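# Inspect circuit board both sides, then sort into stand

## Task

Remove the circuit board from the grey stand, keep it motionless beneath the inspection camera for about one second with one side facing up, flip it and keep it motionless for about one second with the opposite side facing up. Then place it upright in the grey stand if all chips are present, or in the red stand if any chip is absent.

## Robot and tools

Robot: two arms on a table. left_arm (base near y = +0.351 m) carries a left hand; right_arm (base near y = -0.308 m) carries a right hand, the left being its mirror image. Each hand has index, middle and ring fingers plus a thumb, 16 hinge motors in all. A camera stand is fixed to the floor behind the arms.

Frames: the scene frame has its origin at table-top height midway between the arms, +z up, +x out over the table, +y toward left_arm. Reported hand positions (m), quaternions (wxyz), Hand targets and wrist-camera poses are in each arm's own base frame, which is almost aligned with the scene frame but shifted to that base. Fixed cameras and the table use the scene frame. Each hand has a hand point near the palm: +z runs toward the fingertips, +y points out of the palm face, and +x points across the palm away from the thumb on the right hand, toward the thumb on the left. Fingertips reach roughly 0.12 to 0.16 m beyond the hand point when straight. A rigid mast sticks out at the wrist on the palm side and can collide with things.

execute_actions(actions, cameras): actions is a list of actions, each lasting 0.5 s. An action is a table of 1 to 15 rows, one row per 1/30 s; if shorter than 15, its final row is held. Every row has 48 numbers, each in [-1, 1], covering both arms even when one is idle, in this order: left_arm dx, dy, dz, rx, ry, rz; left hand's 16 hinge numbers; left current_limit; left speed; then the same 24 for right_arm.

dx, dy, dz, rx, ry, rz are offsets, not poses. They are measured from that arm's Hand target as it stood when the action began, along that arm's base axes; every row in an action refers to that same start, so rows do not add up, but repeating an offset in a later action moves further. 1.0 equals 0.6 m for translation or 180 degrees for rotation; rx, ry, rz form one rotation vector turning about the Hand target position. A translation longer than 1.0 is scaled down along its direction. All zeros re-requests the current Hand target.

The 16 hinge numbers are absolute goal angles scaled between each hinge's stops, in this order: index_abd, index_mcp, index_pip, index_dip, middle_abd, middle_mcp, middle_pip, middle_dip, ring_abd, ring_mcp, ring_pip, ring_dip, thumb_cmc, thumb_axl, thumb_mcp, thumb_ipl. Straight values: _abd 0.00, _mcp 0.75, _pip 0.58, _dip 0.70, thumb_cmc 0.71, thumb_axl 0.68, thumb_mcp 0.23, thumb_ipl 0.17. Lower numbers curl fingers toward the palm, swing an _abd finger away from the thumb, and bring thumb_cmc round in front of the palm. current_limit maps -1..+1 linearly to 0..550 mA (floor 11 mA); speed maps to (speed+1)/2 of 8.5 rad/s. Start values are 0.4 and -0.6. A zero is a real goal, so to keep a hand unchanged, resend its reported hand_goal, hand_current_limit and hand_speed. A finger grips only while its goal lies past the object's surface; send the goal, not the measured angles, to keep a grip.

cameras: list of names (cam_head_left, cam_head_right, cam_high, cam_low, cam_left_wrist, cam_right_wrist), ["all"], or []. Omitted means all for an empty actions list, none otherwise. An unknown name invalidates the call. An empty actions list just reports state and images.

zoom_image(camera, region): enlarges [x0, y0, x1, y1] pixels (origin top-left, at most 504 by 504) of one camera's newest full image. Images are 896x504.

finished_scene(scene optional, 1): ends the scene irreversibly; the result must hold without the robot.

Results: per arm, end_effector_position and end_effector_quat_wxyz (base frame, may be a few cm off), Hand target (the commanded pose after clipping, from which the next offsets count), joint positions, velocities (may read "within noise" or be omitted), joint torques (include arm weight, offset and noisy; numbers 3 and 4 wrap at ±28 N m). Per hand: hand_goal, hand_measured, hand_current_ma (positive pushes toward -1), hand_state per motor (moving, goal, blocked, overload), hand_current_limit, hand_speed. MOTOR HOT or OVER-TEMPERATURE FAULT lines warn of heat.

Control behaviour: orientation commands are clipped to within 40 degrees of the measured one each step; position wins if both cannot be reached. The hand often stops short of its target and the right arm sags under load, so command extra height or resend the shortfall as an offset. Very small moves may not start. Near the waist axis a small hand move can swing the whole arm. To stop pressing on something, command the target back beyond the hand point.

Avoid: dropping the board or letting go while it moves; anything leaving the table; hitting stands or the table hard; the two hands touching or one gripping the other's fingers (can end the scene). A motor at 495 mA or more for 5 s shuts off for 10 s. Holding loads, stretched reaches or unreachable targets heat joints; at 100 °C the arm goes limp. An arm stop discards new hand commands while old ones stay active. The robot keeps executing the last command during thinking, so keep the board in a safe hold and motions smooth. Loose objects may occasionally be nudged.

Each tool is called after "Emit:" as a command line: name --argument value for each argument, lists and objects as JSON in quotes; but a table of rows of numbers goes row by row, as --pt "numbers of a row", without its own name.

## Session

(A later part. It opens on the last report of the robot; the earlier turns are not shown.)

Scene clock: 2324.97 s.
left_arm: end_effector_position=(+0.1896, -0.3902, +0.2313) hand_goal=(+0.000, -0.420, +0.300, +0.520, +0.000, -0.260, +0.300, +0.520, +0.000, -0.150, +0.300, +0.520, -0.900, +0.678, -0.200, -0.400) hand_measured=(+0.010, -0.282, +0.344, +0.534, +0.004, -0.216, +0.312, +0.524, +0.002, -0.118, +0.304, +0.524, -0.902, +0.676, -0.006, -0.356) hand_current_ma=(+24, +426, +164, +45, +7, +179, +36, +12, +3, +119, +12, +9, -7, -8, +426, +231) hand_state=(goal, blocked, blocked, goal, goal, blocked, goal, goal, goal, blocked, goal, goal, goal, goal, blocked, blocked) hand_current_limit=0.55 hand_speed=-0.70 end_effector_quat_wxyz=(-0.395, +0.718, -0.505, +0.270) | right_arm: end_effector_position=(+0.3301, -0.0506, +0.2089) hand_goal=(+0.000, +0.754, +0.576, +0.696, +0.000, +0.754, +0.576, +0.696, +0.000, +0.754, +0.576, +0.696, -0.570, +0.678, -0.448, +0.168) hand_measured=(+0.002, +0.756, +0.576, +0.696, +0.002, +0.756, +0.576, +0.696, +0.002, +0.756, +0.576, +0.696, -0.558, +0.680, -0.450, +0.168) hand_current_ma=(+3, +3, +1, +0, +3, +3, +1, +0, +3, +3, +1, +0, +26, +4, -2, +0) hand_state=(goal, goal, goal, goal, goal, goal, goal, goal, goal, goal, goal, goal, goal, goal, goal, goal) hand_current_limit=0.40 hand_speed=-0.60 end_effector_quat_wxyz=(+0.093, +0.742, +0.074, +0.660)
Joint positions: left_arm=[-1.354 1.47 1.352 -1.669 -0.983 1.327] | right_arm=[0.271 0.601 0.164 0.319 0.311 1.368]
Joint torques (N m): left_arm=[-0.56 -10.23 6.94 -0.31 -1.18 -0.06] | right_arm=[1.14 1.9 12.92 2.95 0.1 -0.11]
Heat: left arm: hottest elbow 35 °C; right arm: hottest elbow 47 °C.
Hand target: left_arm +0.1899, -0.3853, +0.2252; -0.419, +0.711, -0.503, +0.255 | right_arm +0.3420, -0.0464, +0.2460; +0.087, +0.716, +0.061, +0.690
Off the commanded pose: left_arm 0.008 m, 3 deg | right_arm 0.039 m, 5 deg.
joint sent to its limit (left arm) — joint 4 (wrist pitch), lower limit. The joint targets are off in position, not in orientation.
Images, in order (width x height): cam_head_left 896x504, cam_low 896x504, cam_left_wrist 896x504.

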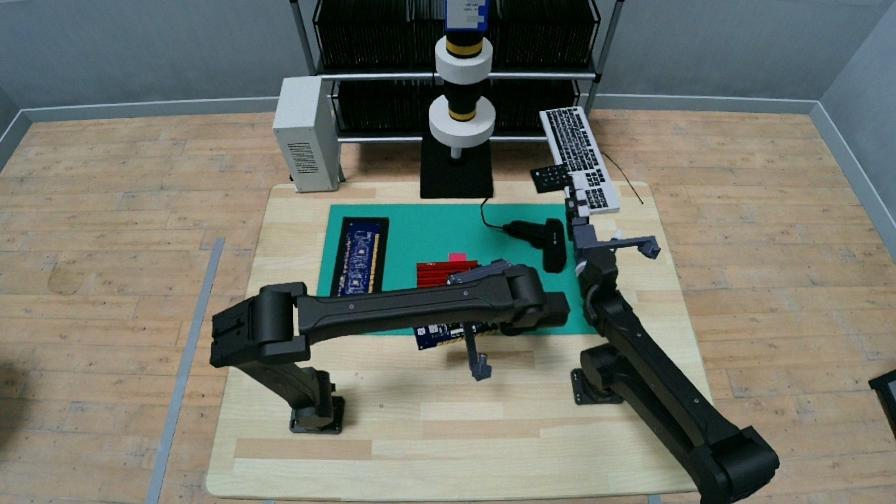

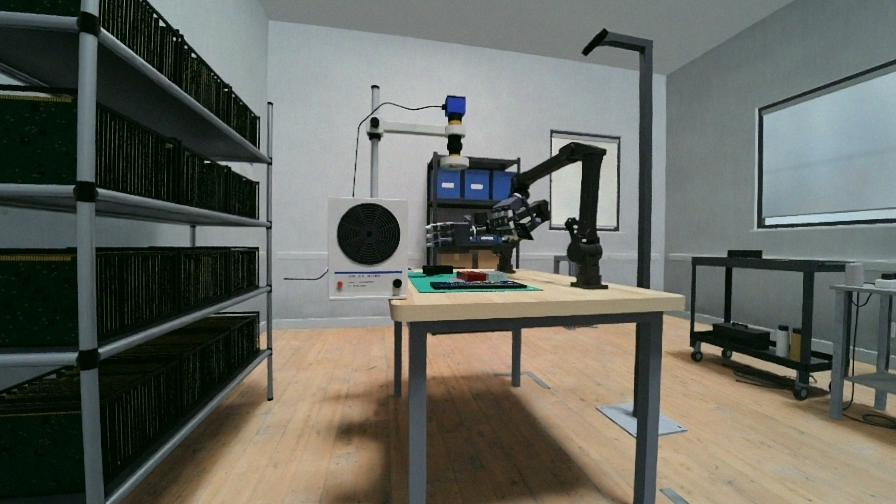

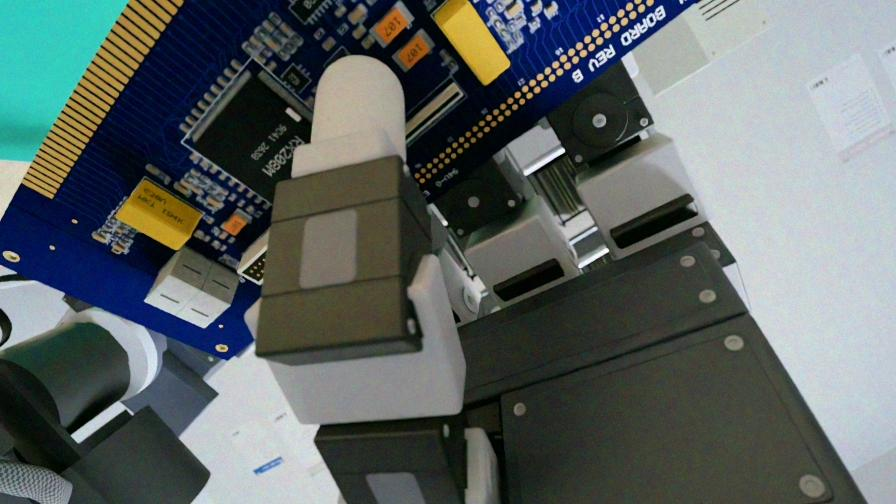

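Emit:
execute_actions --actions '[[[0.101,0.028,0.05,0.0216,-0.0805,0,0,-0.42,0.3,0.52,0,-0.26,0.3,0.52,0,-0.15,0.3,0.52,-0.9,0.678,-0.2,-0.4,0.55,-0.7,0,0,0,0,0,0,0,0.754,0.576,0.696,0,0.754,0.576,0.696,0,0.754,0.576,0.696,-0.571,0.678,-0.449,0.168,0.4,-0.6]],[[0.045,0.012,0.02,0.0216,-0.0805,0,0,-0.42,0.3,0.52,0,-0.26,0.3,0.52,0,-0.15,0.3,0.52,-0.9,0.678,-0.2,-0.4,0.55,-0.7,0,0,0,0,0,0,0,0.754,0.576,0.696,0,0.754,0.576,0.696,0,0.754,0.576,0.696,-0.571,0.678,-0.449,0.168,0.4,-0.6]],[[0,0,0,0,0,0,0,-0.42,0.3,0.52,0,-0.26,0.3,0.52,0,-0.15,0.3,0.52,-0.9,0.678,-0.2,-0.4,0.55,-0.7,0,0,0,0,0,0,0,0.754,0.576,0.696,0,0.754,0.576,0.696,0,0.754,0.576,0.696,-0.571,0.678,-0.449,0.168,0.4,-0.6]]]' --cameras '["cam_left_wrist","cam_head_left","cam_low","cam_head_right","cam_high"]'

Scene clock: 2338.70 s.
left_arm: end_effector_position=(+0.2712, -0.3680, +0.2710) hand_goal=(+0.000, -0.420, +0.300, +0.520, +0.000, -0.260, +0.300, +0.520, +0.000, -0.150, +0.300, +0.520, -0.900, +0.678, -0.200, -0.400) hand_measured=(+0.010, -0.282, +0.344, +0.534, +0.004, -0.218, +0.312, +0.524, +0.002, -0.126, +0.302, +0.524, -0.902, +0.676, -0.006, -0.356) hand_current_ma=(+27, +426, +164, +45, +9, +168, +36, +12, +3, +87, +7, +8, -5, -7, +426, +228) hand_state=(goal, blocked, blocked, goal, goal, blocked, goal, goal, goal, blocked, goal, goal, goal, goal, blocked, blocked) hand_current_limit=0.55 hand_speed=-0.70 end_effector_quat_wxyz=(-0.536, +0.596, -0.430, +0.414) | right_arm: end_effector_position=(+0.3301, -0.0506, +0.2089) hand_goal=(+0.000, +0.754, +0.576, +0.696, +0.000, +0.754, +0.576, +0.696, +0.000, +0.754, +0.576, +0.696, -0.570, +0.678, -0.448, +0.168) hand_measured=(+0.002, +0.756, +0.576, +0.696, +0.002, +0.756, +0.576, +0.696, +0.002, +0.756, +0.576, +0.696, -0.558, +0.680, -0.450, +0.168) hand_current_ma=(+3, +3, +1, +0, +3, +3, +1, +0, +3, +3, +1, +0, +26, +4, -2, +0) hand_state=(goal, goal, goal, goal, goal, goal, goal, goal, goal, goal, goal, goal, goal, goal, goal, goal) hand_current_limit=0.40 hand_speed=-0.60 end_effector_quat_wxyz=(+0.093, +0.742, +0.074, +0.660)
Joint positions: left_arm=[-1.308 1.47 1.274 -1.669 -1.486 1.243] | right_arm=[0.271 0.601 0.164 0.319 0.311 1.368]
Joint torques (N m): left_arm=[0.21 -10.29 6.97 -0.31 -1.65 -0.1] | right_arm=[1.03 1.85 12.82 2.91 0.15 -0.12]
Heat: left arm: hottest elbow 33 °C; right arm: hottest elbow 47 °C.
Hand target: left_arm +0.2775, -0.3613, +0.2672; -0.578, +0.595, -0.398, +0.391 | right_arm +0.3420, -0.0464, +0.2460; +0.087, +0.716, +0.061, +0.690
Off the commanded pose: left_arm 0.010 m, 7 deg | right_arm 0.039 m, 5 deg.
joint sent to its limit (left arm) — joint 4 (wrist pitch), lower limit. The joint targets are off in position and orientation.
Images, in order (width x height): cam_head_left 896x504, cam_head_right 896x504, cam_high 896x504, cam_low 896x504, cam_left_wrist 896x504.

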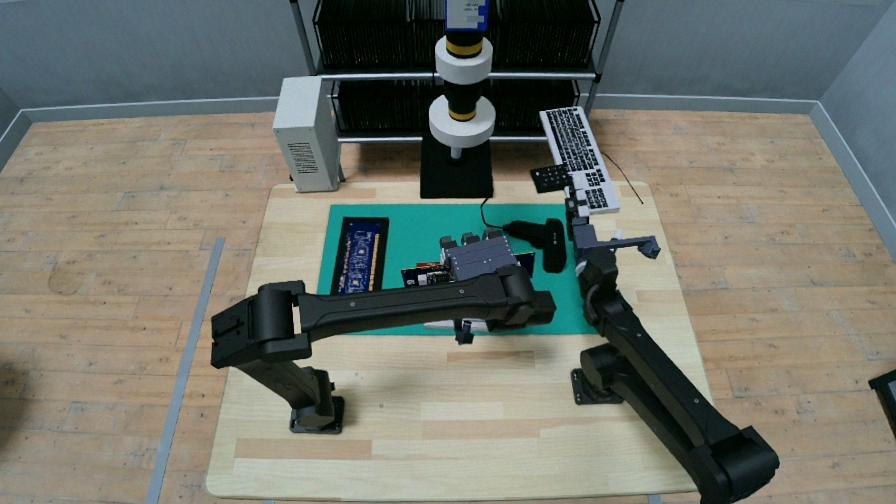

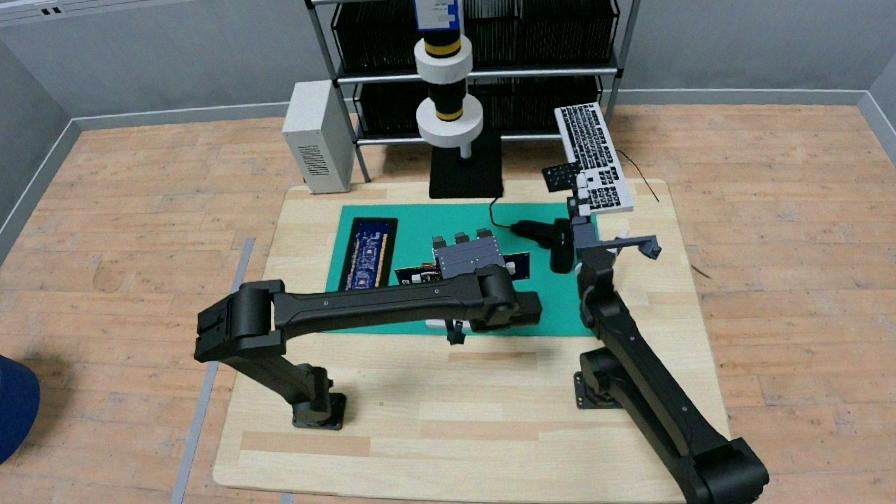

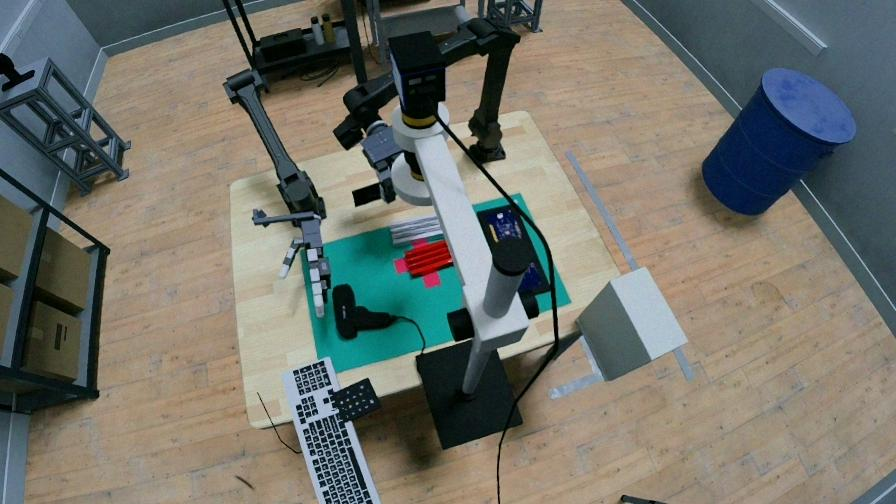

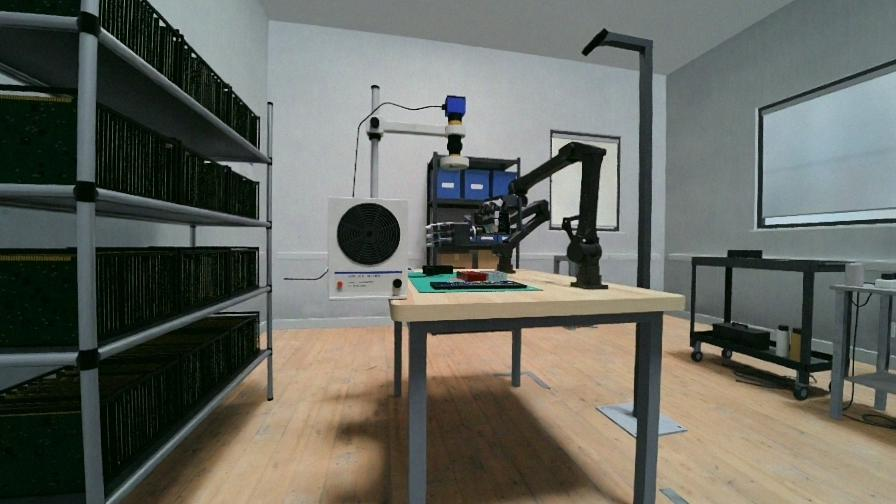

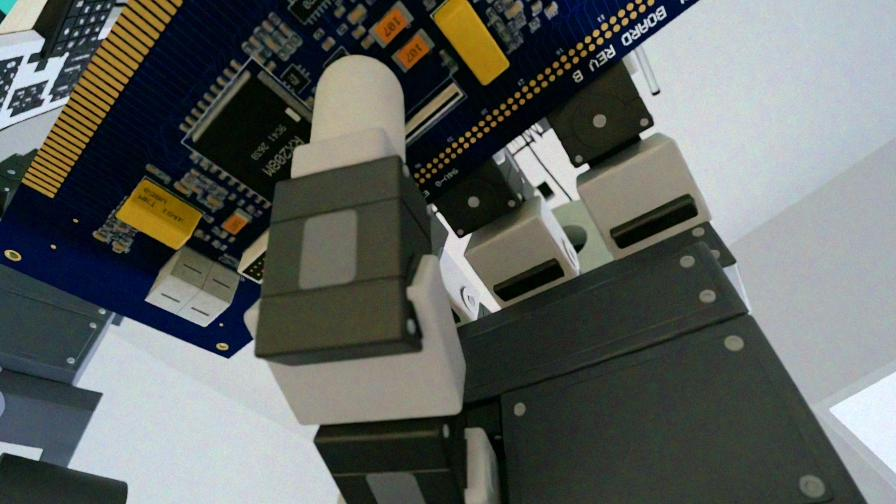

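Emit:
zoom_image --camera "cam_head_left" --region '[390, 220, 560, 350]'

Emit:
zoom_image --camera "cam_head_right" --region '[380, 220, 550, 350]'

Emit:
zoom_image --camera "cam_high" --region '[320, 100, 480, 260]'

Scaled by 2.965 from the camera's 896x504 image, which has a finer 1280x720 frame.

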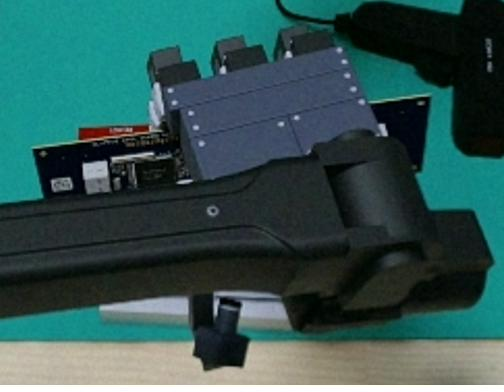

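Scaled by 2.965 from the camera's 896x504 image, which has a finer 1280x720 frame.

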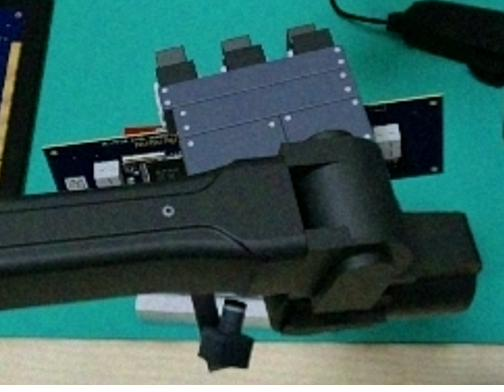

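Scaled by 3.150 from the camera's 896x504 image, which has a finer 1280x720 frame.

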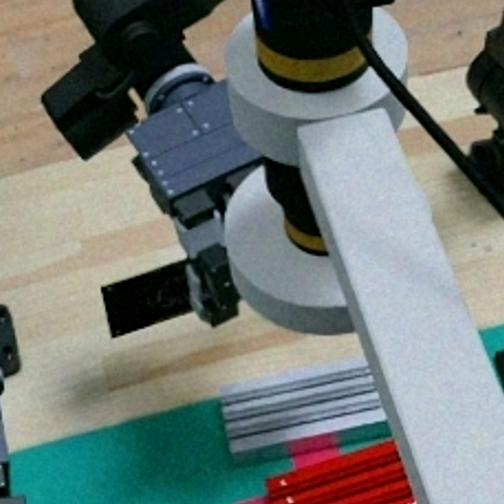

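Emit:
zoom_image --camera "cam_low" --region '[430, 170, 570, 290]'

Scaled by 3.600 from the camera's 896x504 image, which has a finer 1280x720 frame.

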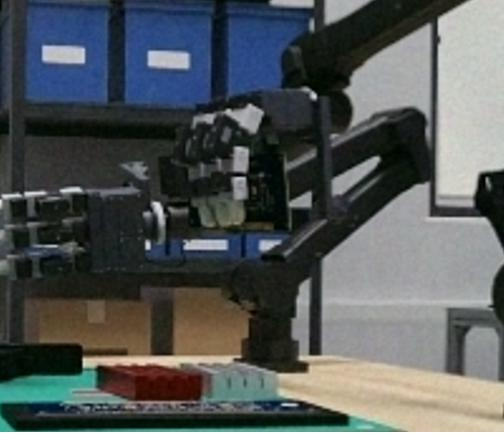

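Emit:
execute_actions --actions '[[[0,0,0,0,0,0,0,-0.42,0.3,0.52,0,-0.2,0.3,0.52,0,-0.04,0.3,0.52,-0.9,0.678,-0.2,-0.4,0.55,-0.7,0,0,0,0,0,0,0,0.754,0.576,0.696,0,0.754,0.576,0.696,0,0.754,0.576,0.696,-0.571,0.678,-0.449,0.168,0.4,-0.6]],[[0,0,0,0,0,0,0,-0.42,0.3,0.52,0,-0.17,0.3,0.52,0,0.02,0.3,0.52,-0.9,0.678,-0.2,-0.4,0.55,-0.7,0,0,0,0,0,0,0,0.754,0.576,0.696,0,0.754,0.576,0.696,0,0.754,0.576,0.696,-0.571,0.678,-0.449,0.168,0.4,-0.6]]]' --cameras '["cam_left_wrist","cam_head_left","cam_head_right"]'

Emit:
zoom_image --camera "cam_head_left" --region '[390, 220, 560, 350]'

Scene clock: 2390.87 s.
left_arm: end_effector_position=(+0.2712, -0.3680, +0.2710) hand_goal=(+0.000, -0.420, +0.300, +0.520, +0.000, -0.170, +0.300, +0.520, +0.000, +0.020, +0.300, +0.520, -0.900, +0.678, -0.200, -0.400) hand_measured=(+0.010, -0.310, +0.344, +0.534, +0.004, -0.174, +0.302, +0.522, +0.002, +0.022, +0.302, +0.524, -0.904, +0.676, -0.006, -0.358) hand_current_ma=(+26, +426, +164, +45, +7, -12, +7, +8, +4, +6, +6, +8, -9, -7, +426, +225) hand_state=(goal, blocked, blocked, goal, goal, goal, goal, goal, goal, goal, goal, goal, goal, goal, blocked, blocked) hand_current_limit=0.55 hand_speed=-0.70 end_effector_quat_wxyz=(-0.536, +0.596, -0.430, +0.414) | right_arm: end_effector_position=(+0.3301, -0.0506, +0.2089) hand_goal=(+0.000, +0.754, +0.576, +0.696, +0.000, +0.754, +0.576, +0.696, +0.000, +0.754, +0.576, +0.696, -0.570, +0.678, -0.448, +0.168) hand_measured=(+0.002, +0.756, +0.576, +0.696, +0.002, +0.756, +0.576, +0.696, +0.002, +0.756, +0.576, +0.696, -0.558, +0.680, -0.450, +0.168) hand_current_ma=(+3, +3, +1, +0, +3, +3, +1, +0, +3, +3, +1, +0, +26, +4, -2, +0) hand_state=(goal, goal, goal, goal, goal, goal, goal, goal, goal, goal, goal, goal, goal, goal, goal, goal) hand_current_limit=0.40 hand_speed=-0.60 end_effector_quat_wxyz=(+0.093, +0.742, +0.074, +0.660)
Joint positions: left_arm=[-1.308 1.47 1.274 -1.669 -1.486 1.243] | right_arm=[0.271 0.601 0.164 0.319 0.311 1.368]
Joint torques (N m): left_arm=[0.21 -10.23 6.97 -0.31 -1.64 -0.11] | right_arm=[1.61 1.9 12.9 2.89 0.13 -0.13]
Heat: left arm: hottest elbow 31 °C; right arm: hottest elbow 47 °C.
Hand target: left_arm +0.2775, -0.3613, +0.2672; -0.578, +0.595, -0.398, +0.391 | right_arm +0.3420, -0.0464, +0.2460; +0.087, +0.716, +0.061, +0.690
Off the commanded pose: left_arm 0.010 m, 7 deg | right_arm 0.039 m, 5 deg.
joint sent to its limit (left arm) — joint 4 (wrist pitch), lower limit. The joint targets are off in position and orientation.
Images, in order (width x height): cam_head_left 896x504, cam_head_right 896x504, cam_left_wrist 896x504.

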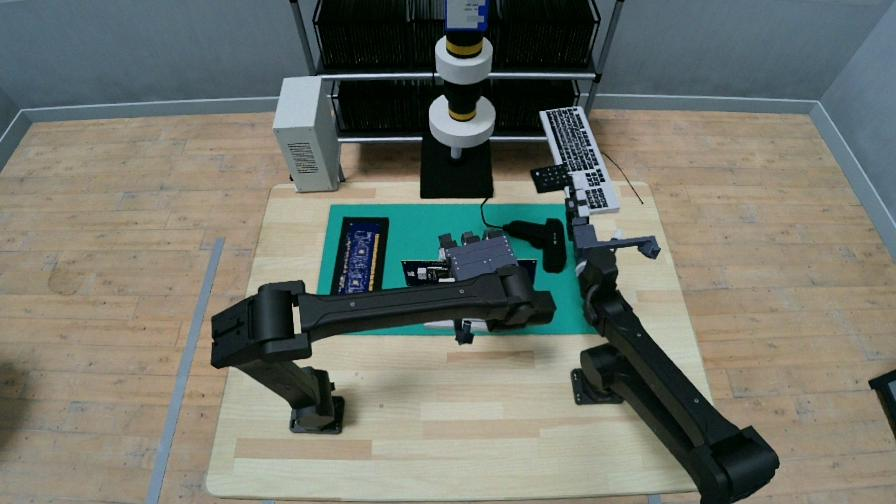

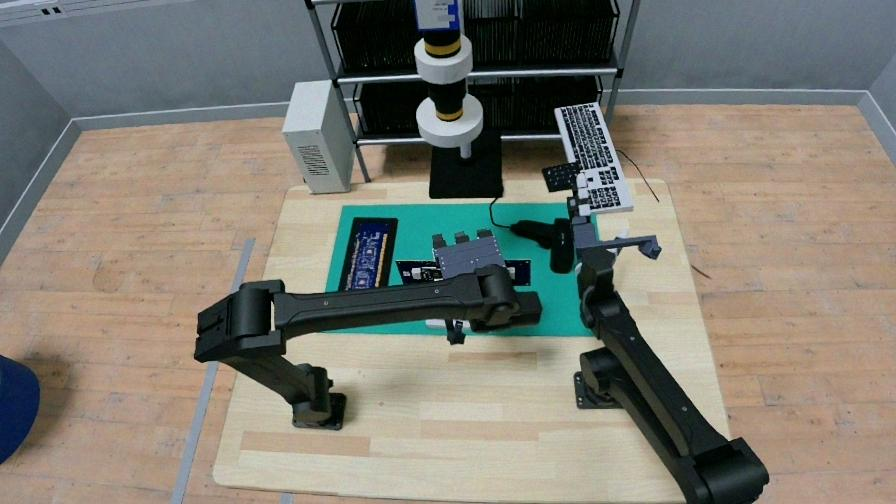

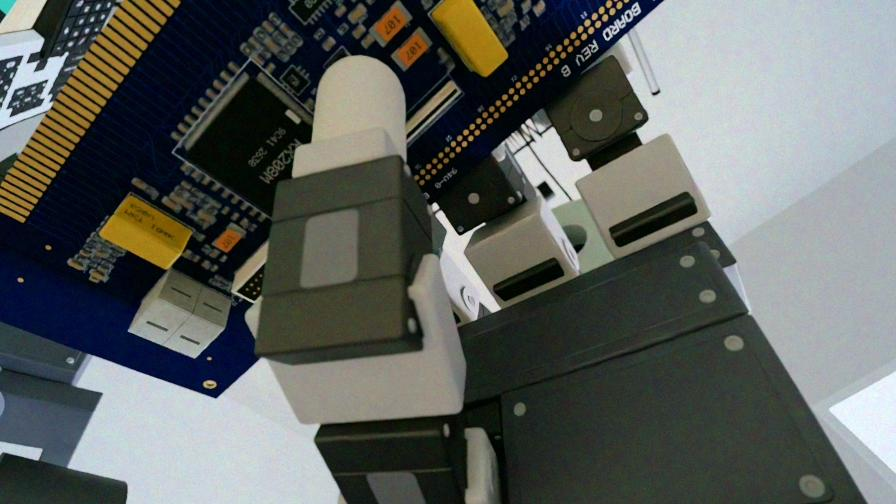

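Scaled by 2.965 from the camera's 896x504 image, which has a finer 1280x720 frame.

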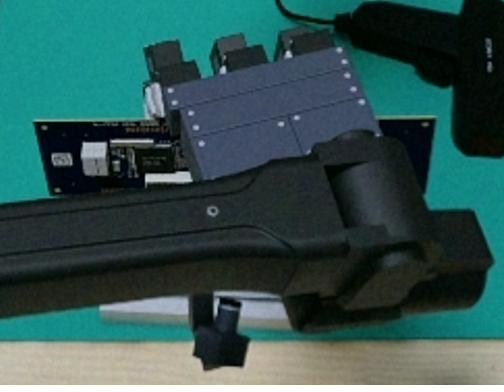

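Emit:
execute_actions --actions '[[[-0.017,0.033,-0.06,0,-0.012,-0.02,0,-0.42,0.3,0.52,0,-0.155,0.3,0.52,0,0.05,0.3,0.52,-0.9,0.678,-0.2,-0.4,0.55,-0.7,0,0,0,0,0,0,0,0.754,0.576,0.696,0,0.754,0.576,0.696,0,0.754,0.576,0.696,-0.571,0.678,-0.449,0.168,0.4,-0.6]],[[0,0,-0.06,0,0,0,0,-0.42,0.3,0.52,0,-0.155,0.3,0.52,0,0.05,0.3,0.52,-0.9,0.678,-0.2,-0.4,0.55,-0.7,0,0,0,0,0,0,0,0.754,0.576,0.696,0,0.754,0.576,0.696,0,0.754,0.576,0.696,-0.571,0.678,-0.449,0.168,0.4,-0.6]]]' --cameras '["cam_left_wrist","cam_head_left","cam_head_right","cam_low"]'

Emit:
zoom_image --camera "cam_head_left" --region '[390, 230, 560, 360]'

Emit:
zoom_image --camera "cam_low" --region '[440, 190, 560, 295]'

Scene clock: 2439.70 s.
left_arm: end_effector_position=(+0.2707, -0.3396, +0.1969) hand_goal=(+0.000, -0.420, +0.300, +0.520, +0.000, -0.154, +0.300, +0.520, +0.000, +0.050, +0.300, +0.520, -0.900, +0.678, -0.200, -0.400) hand_measured=(+0.010, -0.318, +0.344, +0.534, +0.004, -0.160, +0.302, +0.522, +0.002, +0.052, +0.302, +0.522, -0.904, +0.676, -0.006, -0.358) hand_current_ma=(+25, +426, +164, +45, +7, -16, +6, +7, +5, +7, +6, +8, -8, -6, +426, +225) hand_state=(goal, blocked, blocked, goal, goal, goal, goal, goal, goal, goal, goal, goal, goal, goal, blocked, blocked) hand_current_limit=0.55 hand_speed=-0.70 end_effector_quat_wxyz=(+0.549, -0.584, +0.419, -0.427) | right_arm: end_effector_position=(+0.3301, -0.0506, +0.2089) hand_goal=(+0.000, +0.754, +0.576, +0.696, +0.000, +0.754, +0.576, +0.696, +0.000, +0.754, +0.576, +0.696, -0.570, +0.678, -0.448, +0.168) hand_measured=(+0.002, +0.756, +0.576, +0.696, +0.002, +0.756, +0.576, +0.696, +0.002, +0.756, +0.576, +0.696, -0.558, +0.680, -0.450, +0.168) hand_current_ma=(+3, +3, +1, +0, +3, +3, +1, +0, +3, +3, +1, +0, +26, +4, -2, +0) hand_state=(goal, goal, goal, goal, goal, goal, goal, goal, goal, goal, goal, goal, goal, goal, goal, goal) hand_current_limit=0.40 hand_speed=-0.60 end_effector_quat_wxyz=(+0.093, +0.742, +0.074, +0.660)
Joint positions: left_arm=[-1.302 1.515 1.076 -1.665 -1.532 0.999] | right_arm=[0.271 0.601 0.164 0.319 0.311 1.368]
Joint torques (N m): left_arm=[-1.55 -9.7 6.74 -0.73 -1.27 -0.11] | right_arm=[1.38 0.85 13.16 3.04 0.1 -0.16]
Heat: left arm: hottest elbow 30 °C; right arm: hottest elbow 48 °C.
Hand target: left_arm +0.2673, -0.3415, +0.1952; +0.573, -0.575, +0.406, -0.420 | right_arm +0.3420, -0.0464, +0.2460; +0.087, +0.716, +0.061, +0.690
Off the commanded pose: left_arm 0.004 m, 3 deg | right_arm 0.039 m, 5 deg.
joint sent to its limit (left arm) — joint 4 (wrist pitch), lower limit. The joint targets are off in position and orientation.
Images, in order (width x height): cam_head_left 896x504, cam_head_right 896x504, cam_low 896x504, cam_left_wrist 896x504.

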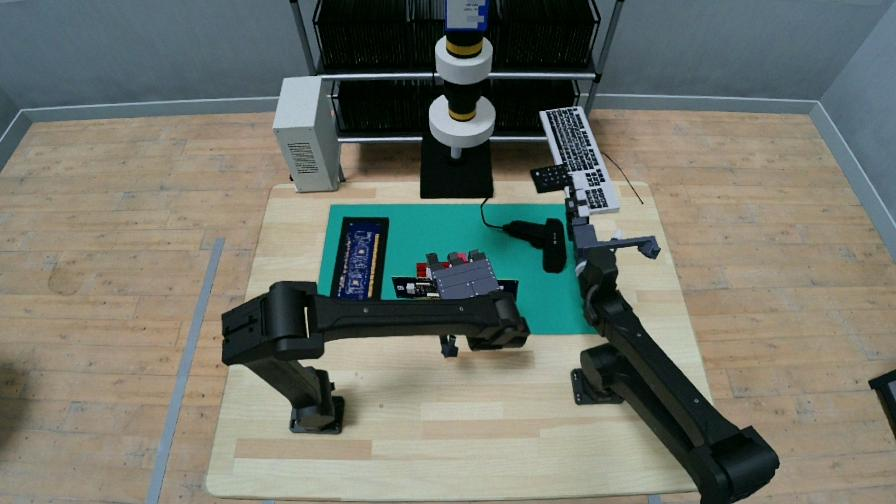

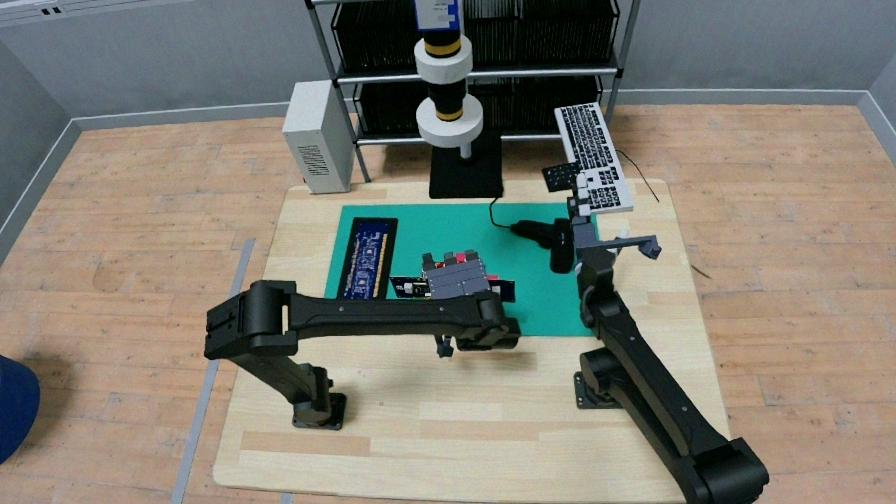

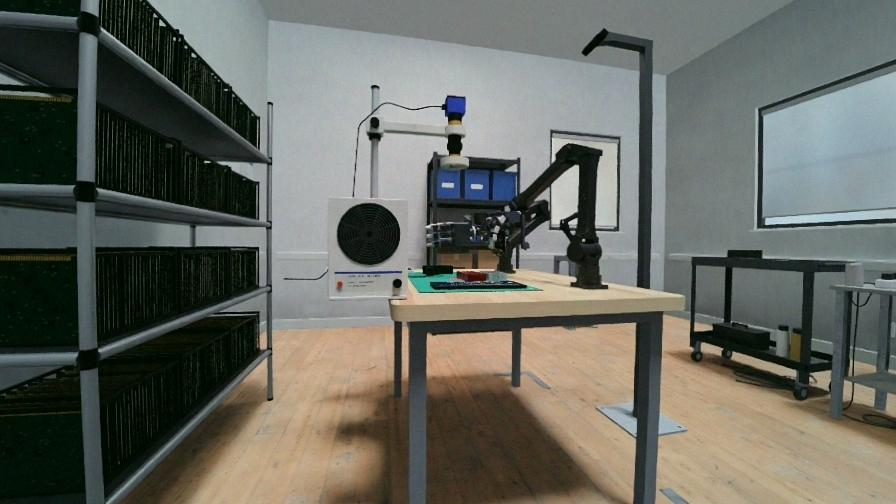

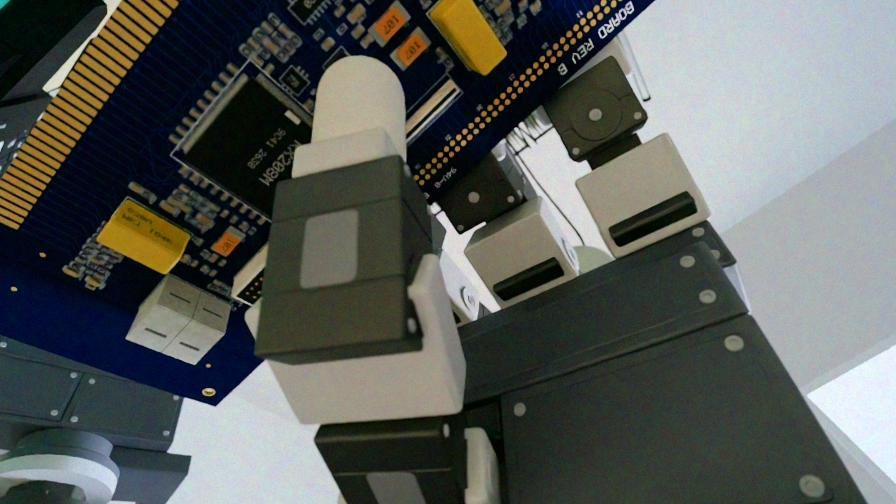

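Scaled by 2.965 from the camera's 896x504 image, which has a finer 1280x720 frame.

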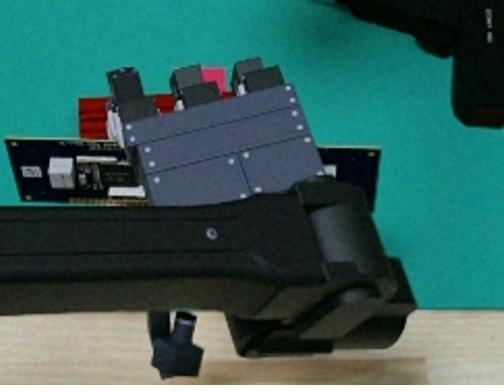

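Scaled by 4.200 from the camera's 896x504 image, which has a finer 1280x720 frame.

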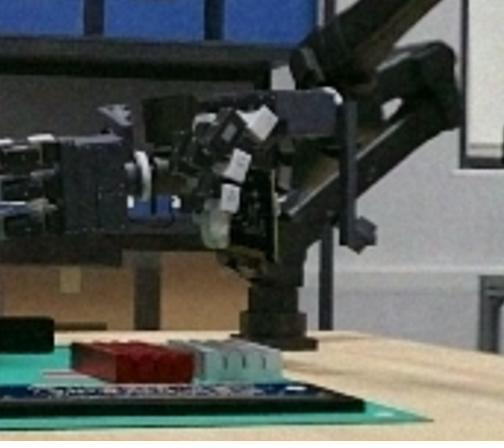

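Emit:
zoom_image --camera "cam_low" --region '[475, 220, 525, 290]'

Emit:
zoom_image --camera "cam_head_right" --region '[380, 240, 530, 360]'

Emit:
zoom_image --camera "cam_head_left" --region '[380, 260, 460, 340]'

Scaled by 7.200 from the camera's 896x504 image, which has a finer 1280x720 frame.

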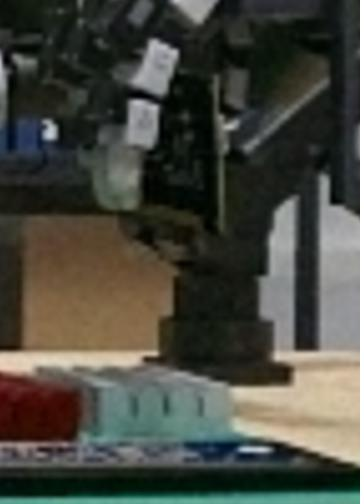

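Scaled by 3.360 from the camera's 896x504 image, which has a finer 1280x720 frame.

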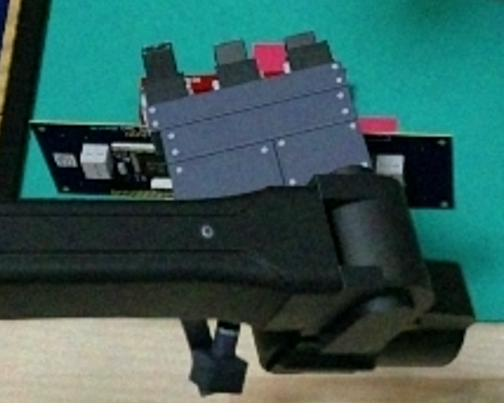

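Scaled by 6.300 from the camera's 896x504 image, which has a finer 1280x720 frame.

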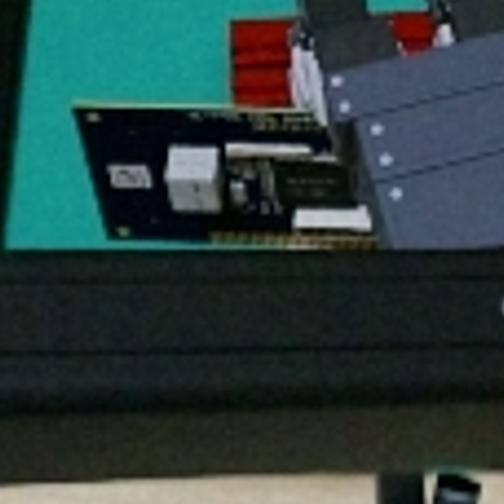

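Emit:
execute_actions --actions '[[[0.013,0,-0.09,0,0,0,0,-0.42,0.3,0.52,0,-0.155,0.3,0.52,0,0.05,0.3,0.52,-0.9,0.678,-0.2,-0.4,0.55,-0.7,0,0,0,0,0,0,0,0.754,0.576,0.696,0,0.754,0.576,0.696,0,0.754,0.576,0.696,-0.571,0.678,-0.449,0.168,0.4,-0.6]],[[0,0,0,0,0,0,0,-0.42,0.3,0.52,0,-0.155,0.3,0.52,0,0.05,0.3,0.52,-0.9,0.678,-0.2,-0.4,0.55,-0.7,0,0,0,0,0,0,0,0.754,0.576,0.696,0,0.754,0.576,0.696,0,0.754,0.576,0.696,-0.571,0.678,-0.449,0.168,0.4,-0.6]]]' --cameras '["cam_head_left","cam_head_right","cam_low","cam_high"]'

Emit:
zoom_image --camera "cam_head_left" --region '[380, 250, 550, 380]'

Emit:
zoom_image --camera "cam_low" --region '[475, 225, 535, 295]'

Emit:
zoom_image --camera "cam_high" --region '[320, 140, 480, 280]'

Scene clock: 2472.83 s.
left_arm: end_effector_position=(+0.2714, -0.3398, +0.1402) hand_goal=(+0.000, -0.420, +0.300, +0.520, +0.000, -0.154, +0.300, +0.520, +0.000, +0.050, +0.300, +0.520, -0.900, +0.678, -0.200, -0.400) hand_measured=(+0.010, -0.318, +0.344, +0.534, +0.004, -0.160, +0.302, +0.522, +0.002, +0.054, +0.302, +0.522, -0.904, +0.676, -0.006, -0.358) hand_current_ma=(+25, +426, +164, +45, +7, -15, +6, +7, +5, +8, +6, +8, -8, -6, +426, +225) hand_state=(goal, blocked, blocked, goal, goal, goal, goal, goal, goal, goal, goal, goal, goal, goal, blocked, blocked) hand_current_limit=0.55 hand_speed=-0.70 end_effector_quat_wxyz=(+0.553, -0.582, +0.419, -0.425) | right_arm: end_effector_position=(+0.3301, -0.0506, +0.2089) hand_goal=(+0.000, +0.754, +0.576, +0.696, +0.000, +0.754, +0.576, +0.696, +0.000, +0.754, +0.576, +0.696, -0.570, +0.678, -0.448, +0.168) hand_measured=(+0.002, +0.756, +0.576, +0.696, +0.002, +0.756, +0.576, +0.696, +0.002, +0.756, +0.576, +0.696, -0.558, +0.680, -0.450, +0.168) hand_current_ma=(+3, +3, +1, +0, +3, +3, +1, +0, +3, +3, +1, +0, +26, +4, -2, +0) hand_state=(goal, goal, goal, goal, goal, goal, goal, goal, goal, goal, goal, goal, goal, goal, goal, goal) hand_current_limit=0.40 hand_speed=-0.60 end_effector_quat_wxyz=(+0.093, +0.742, +0.074, +0.660)
Joint positions: left_arm=[-1.302 1.633 1.023 -1.663 -1.535 0.836] | right_arm=[0.271 0.601 0.164 0.319 0.311 1.368]
Joint torques (N m): left_arm=[-0.09 -10.17 6.74 -0.99 -1.25 -0.11] | right_arm=[0.26 1.96 13.08 2.99 0.15 -0.15]
Heat: left arm: hottest elbow 29 °C; right arm: hottest elbow 48 °C.
Hand target: left_arm +0.2751, -0.3415, +0.1412; +0.573, -0.575, +0.406, -0.420 | right_arm +0.3420, -0.0464, +0.2460; +0.087, +0.716, +0.061, +0.690
Off the commanded pose: left_arm 0.004 m, 3 deg | right_arm 0.039 m, 5 deg.
joint sent to its limit (left arm) — joint 4 (wrist pitch), lower limit. The joint targets are off in position, not in orientation.
Images, in order (width x height): cam_head_left 896x504, cam_head_right 896x504, cam_high 896x504, cam_low 896x504.

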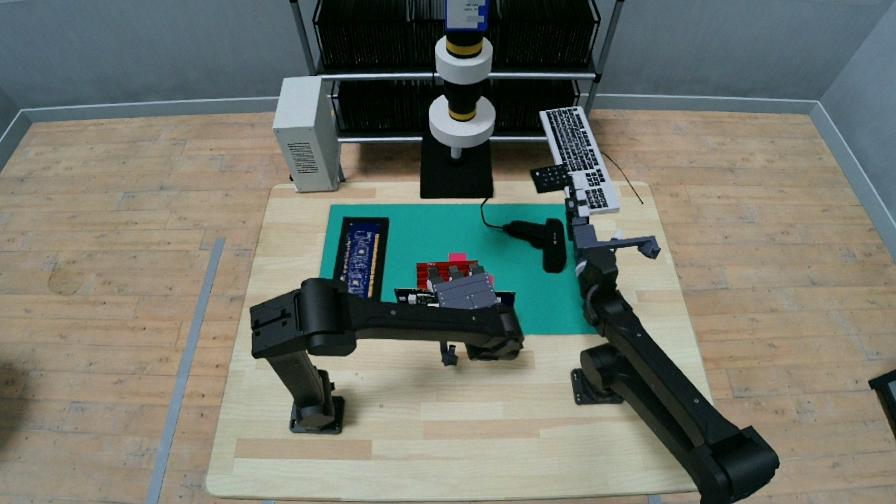

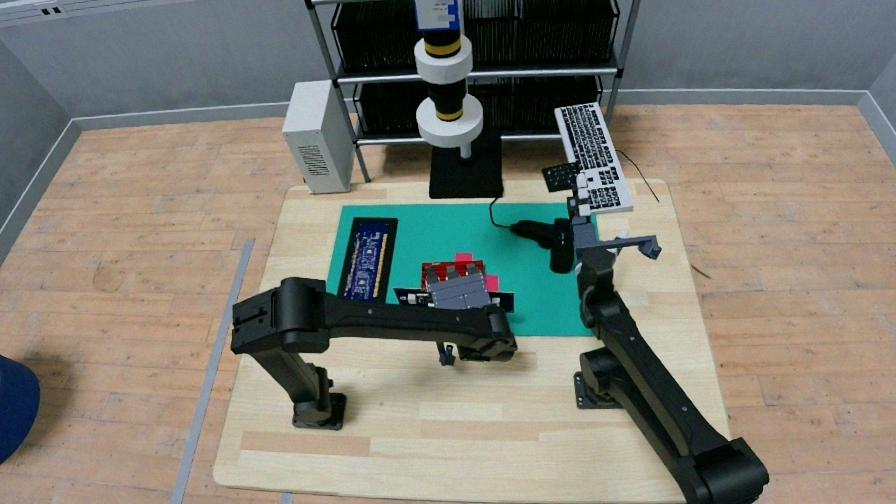

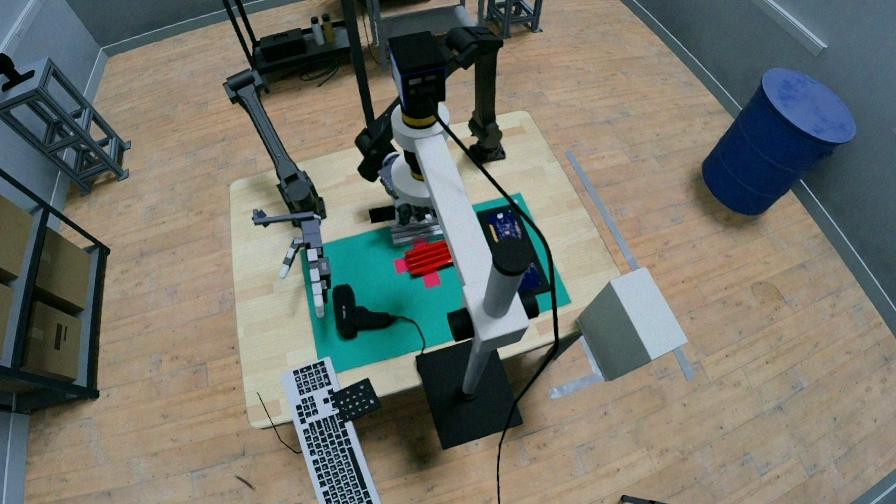

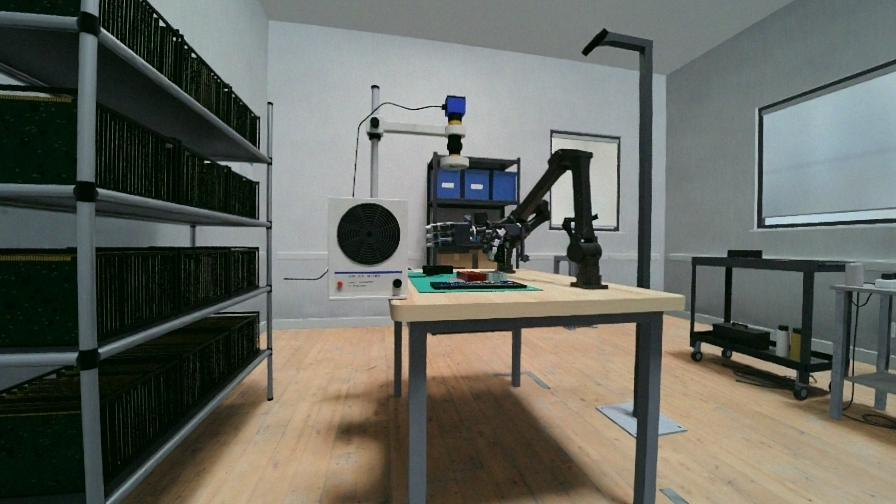

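Scaled by 2.965 from the camera's 896x504 image, which has a finer 1280x720 frame.

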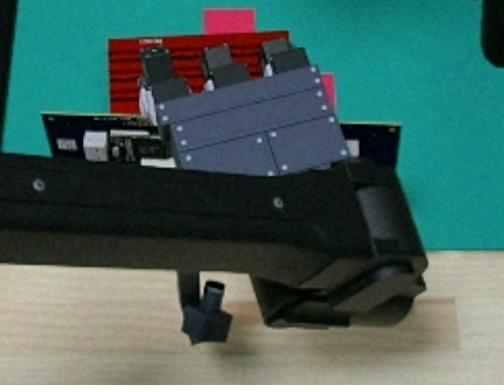

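Scaled by 7.200 from the camera's 896x504 image, which has a finer 1280x720 frame.

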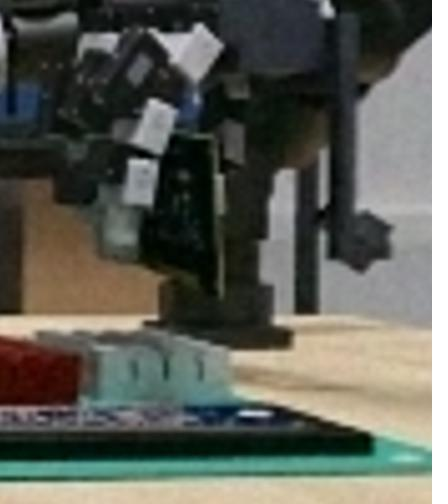

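Scaled by 3.150 from the camera's 896x504 image, which has a finer 1280x720 frame.

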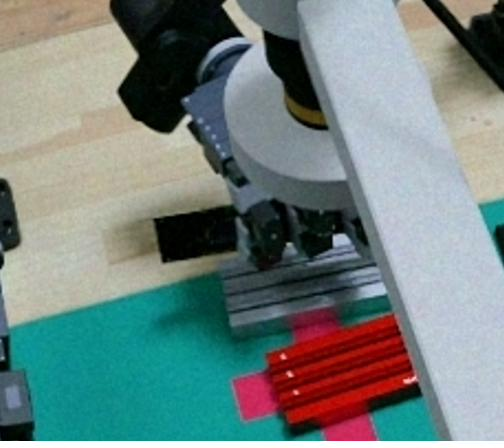

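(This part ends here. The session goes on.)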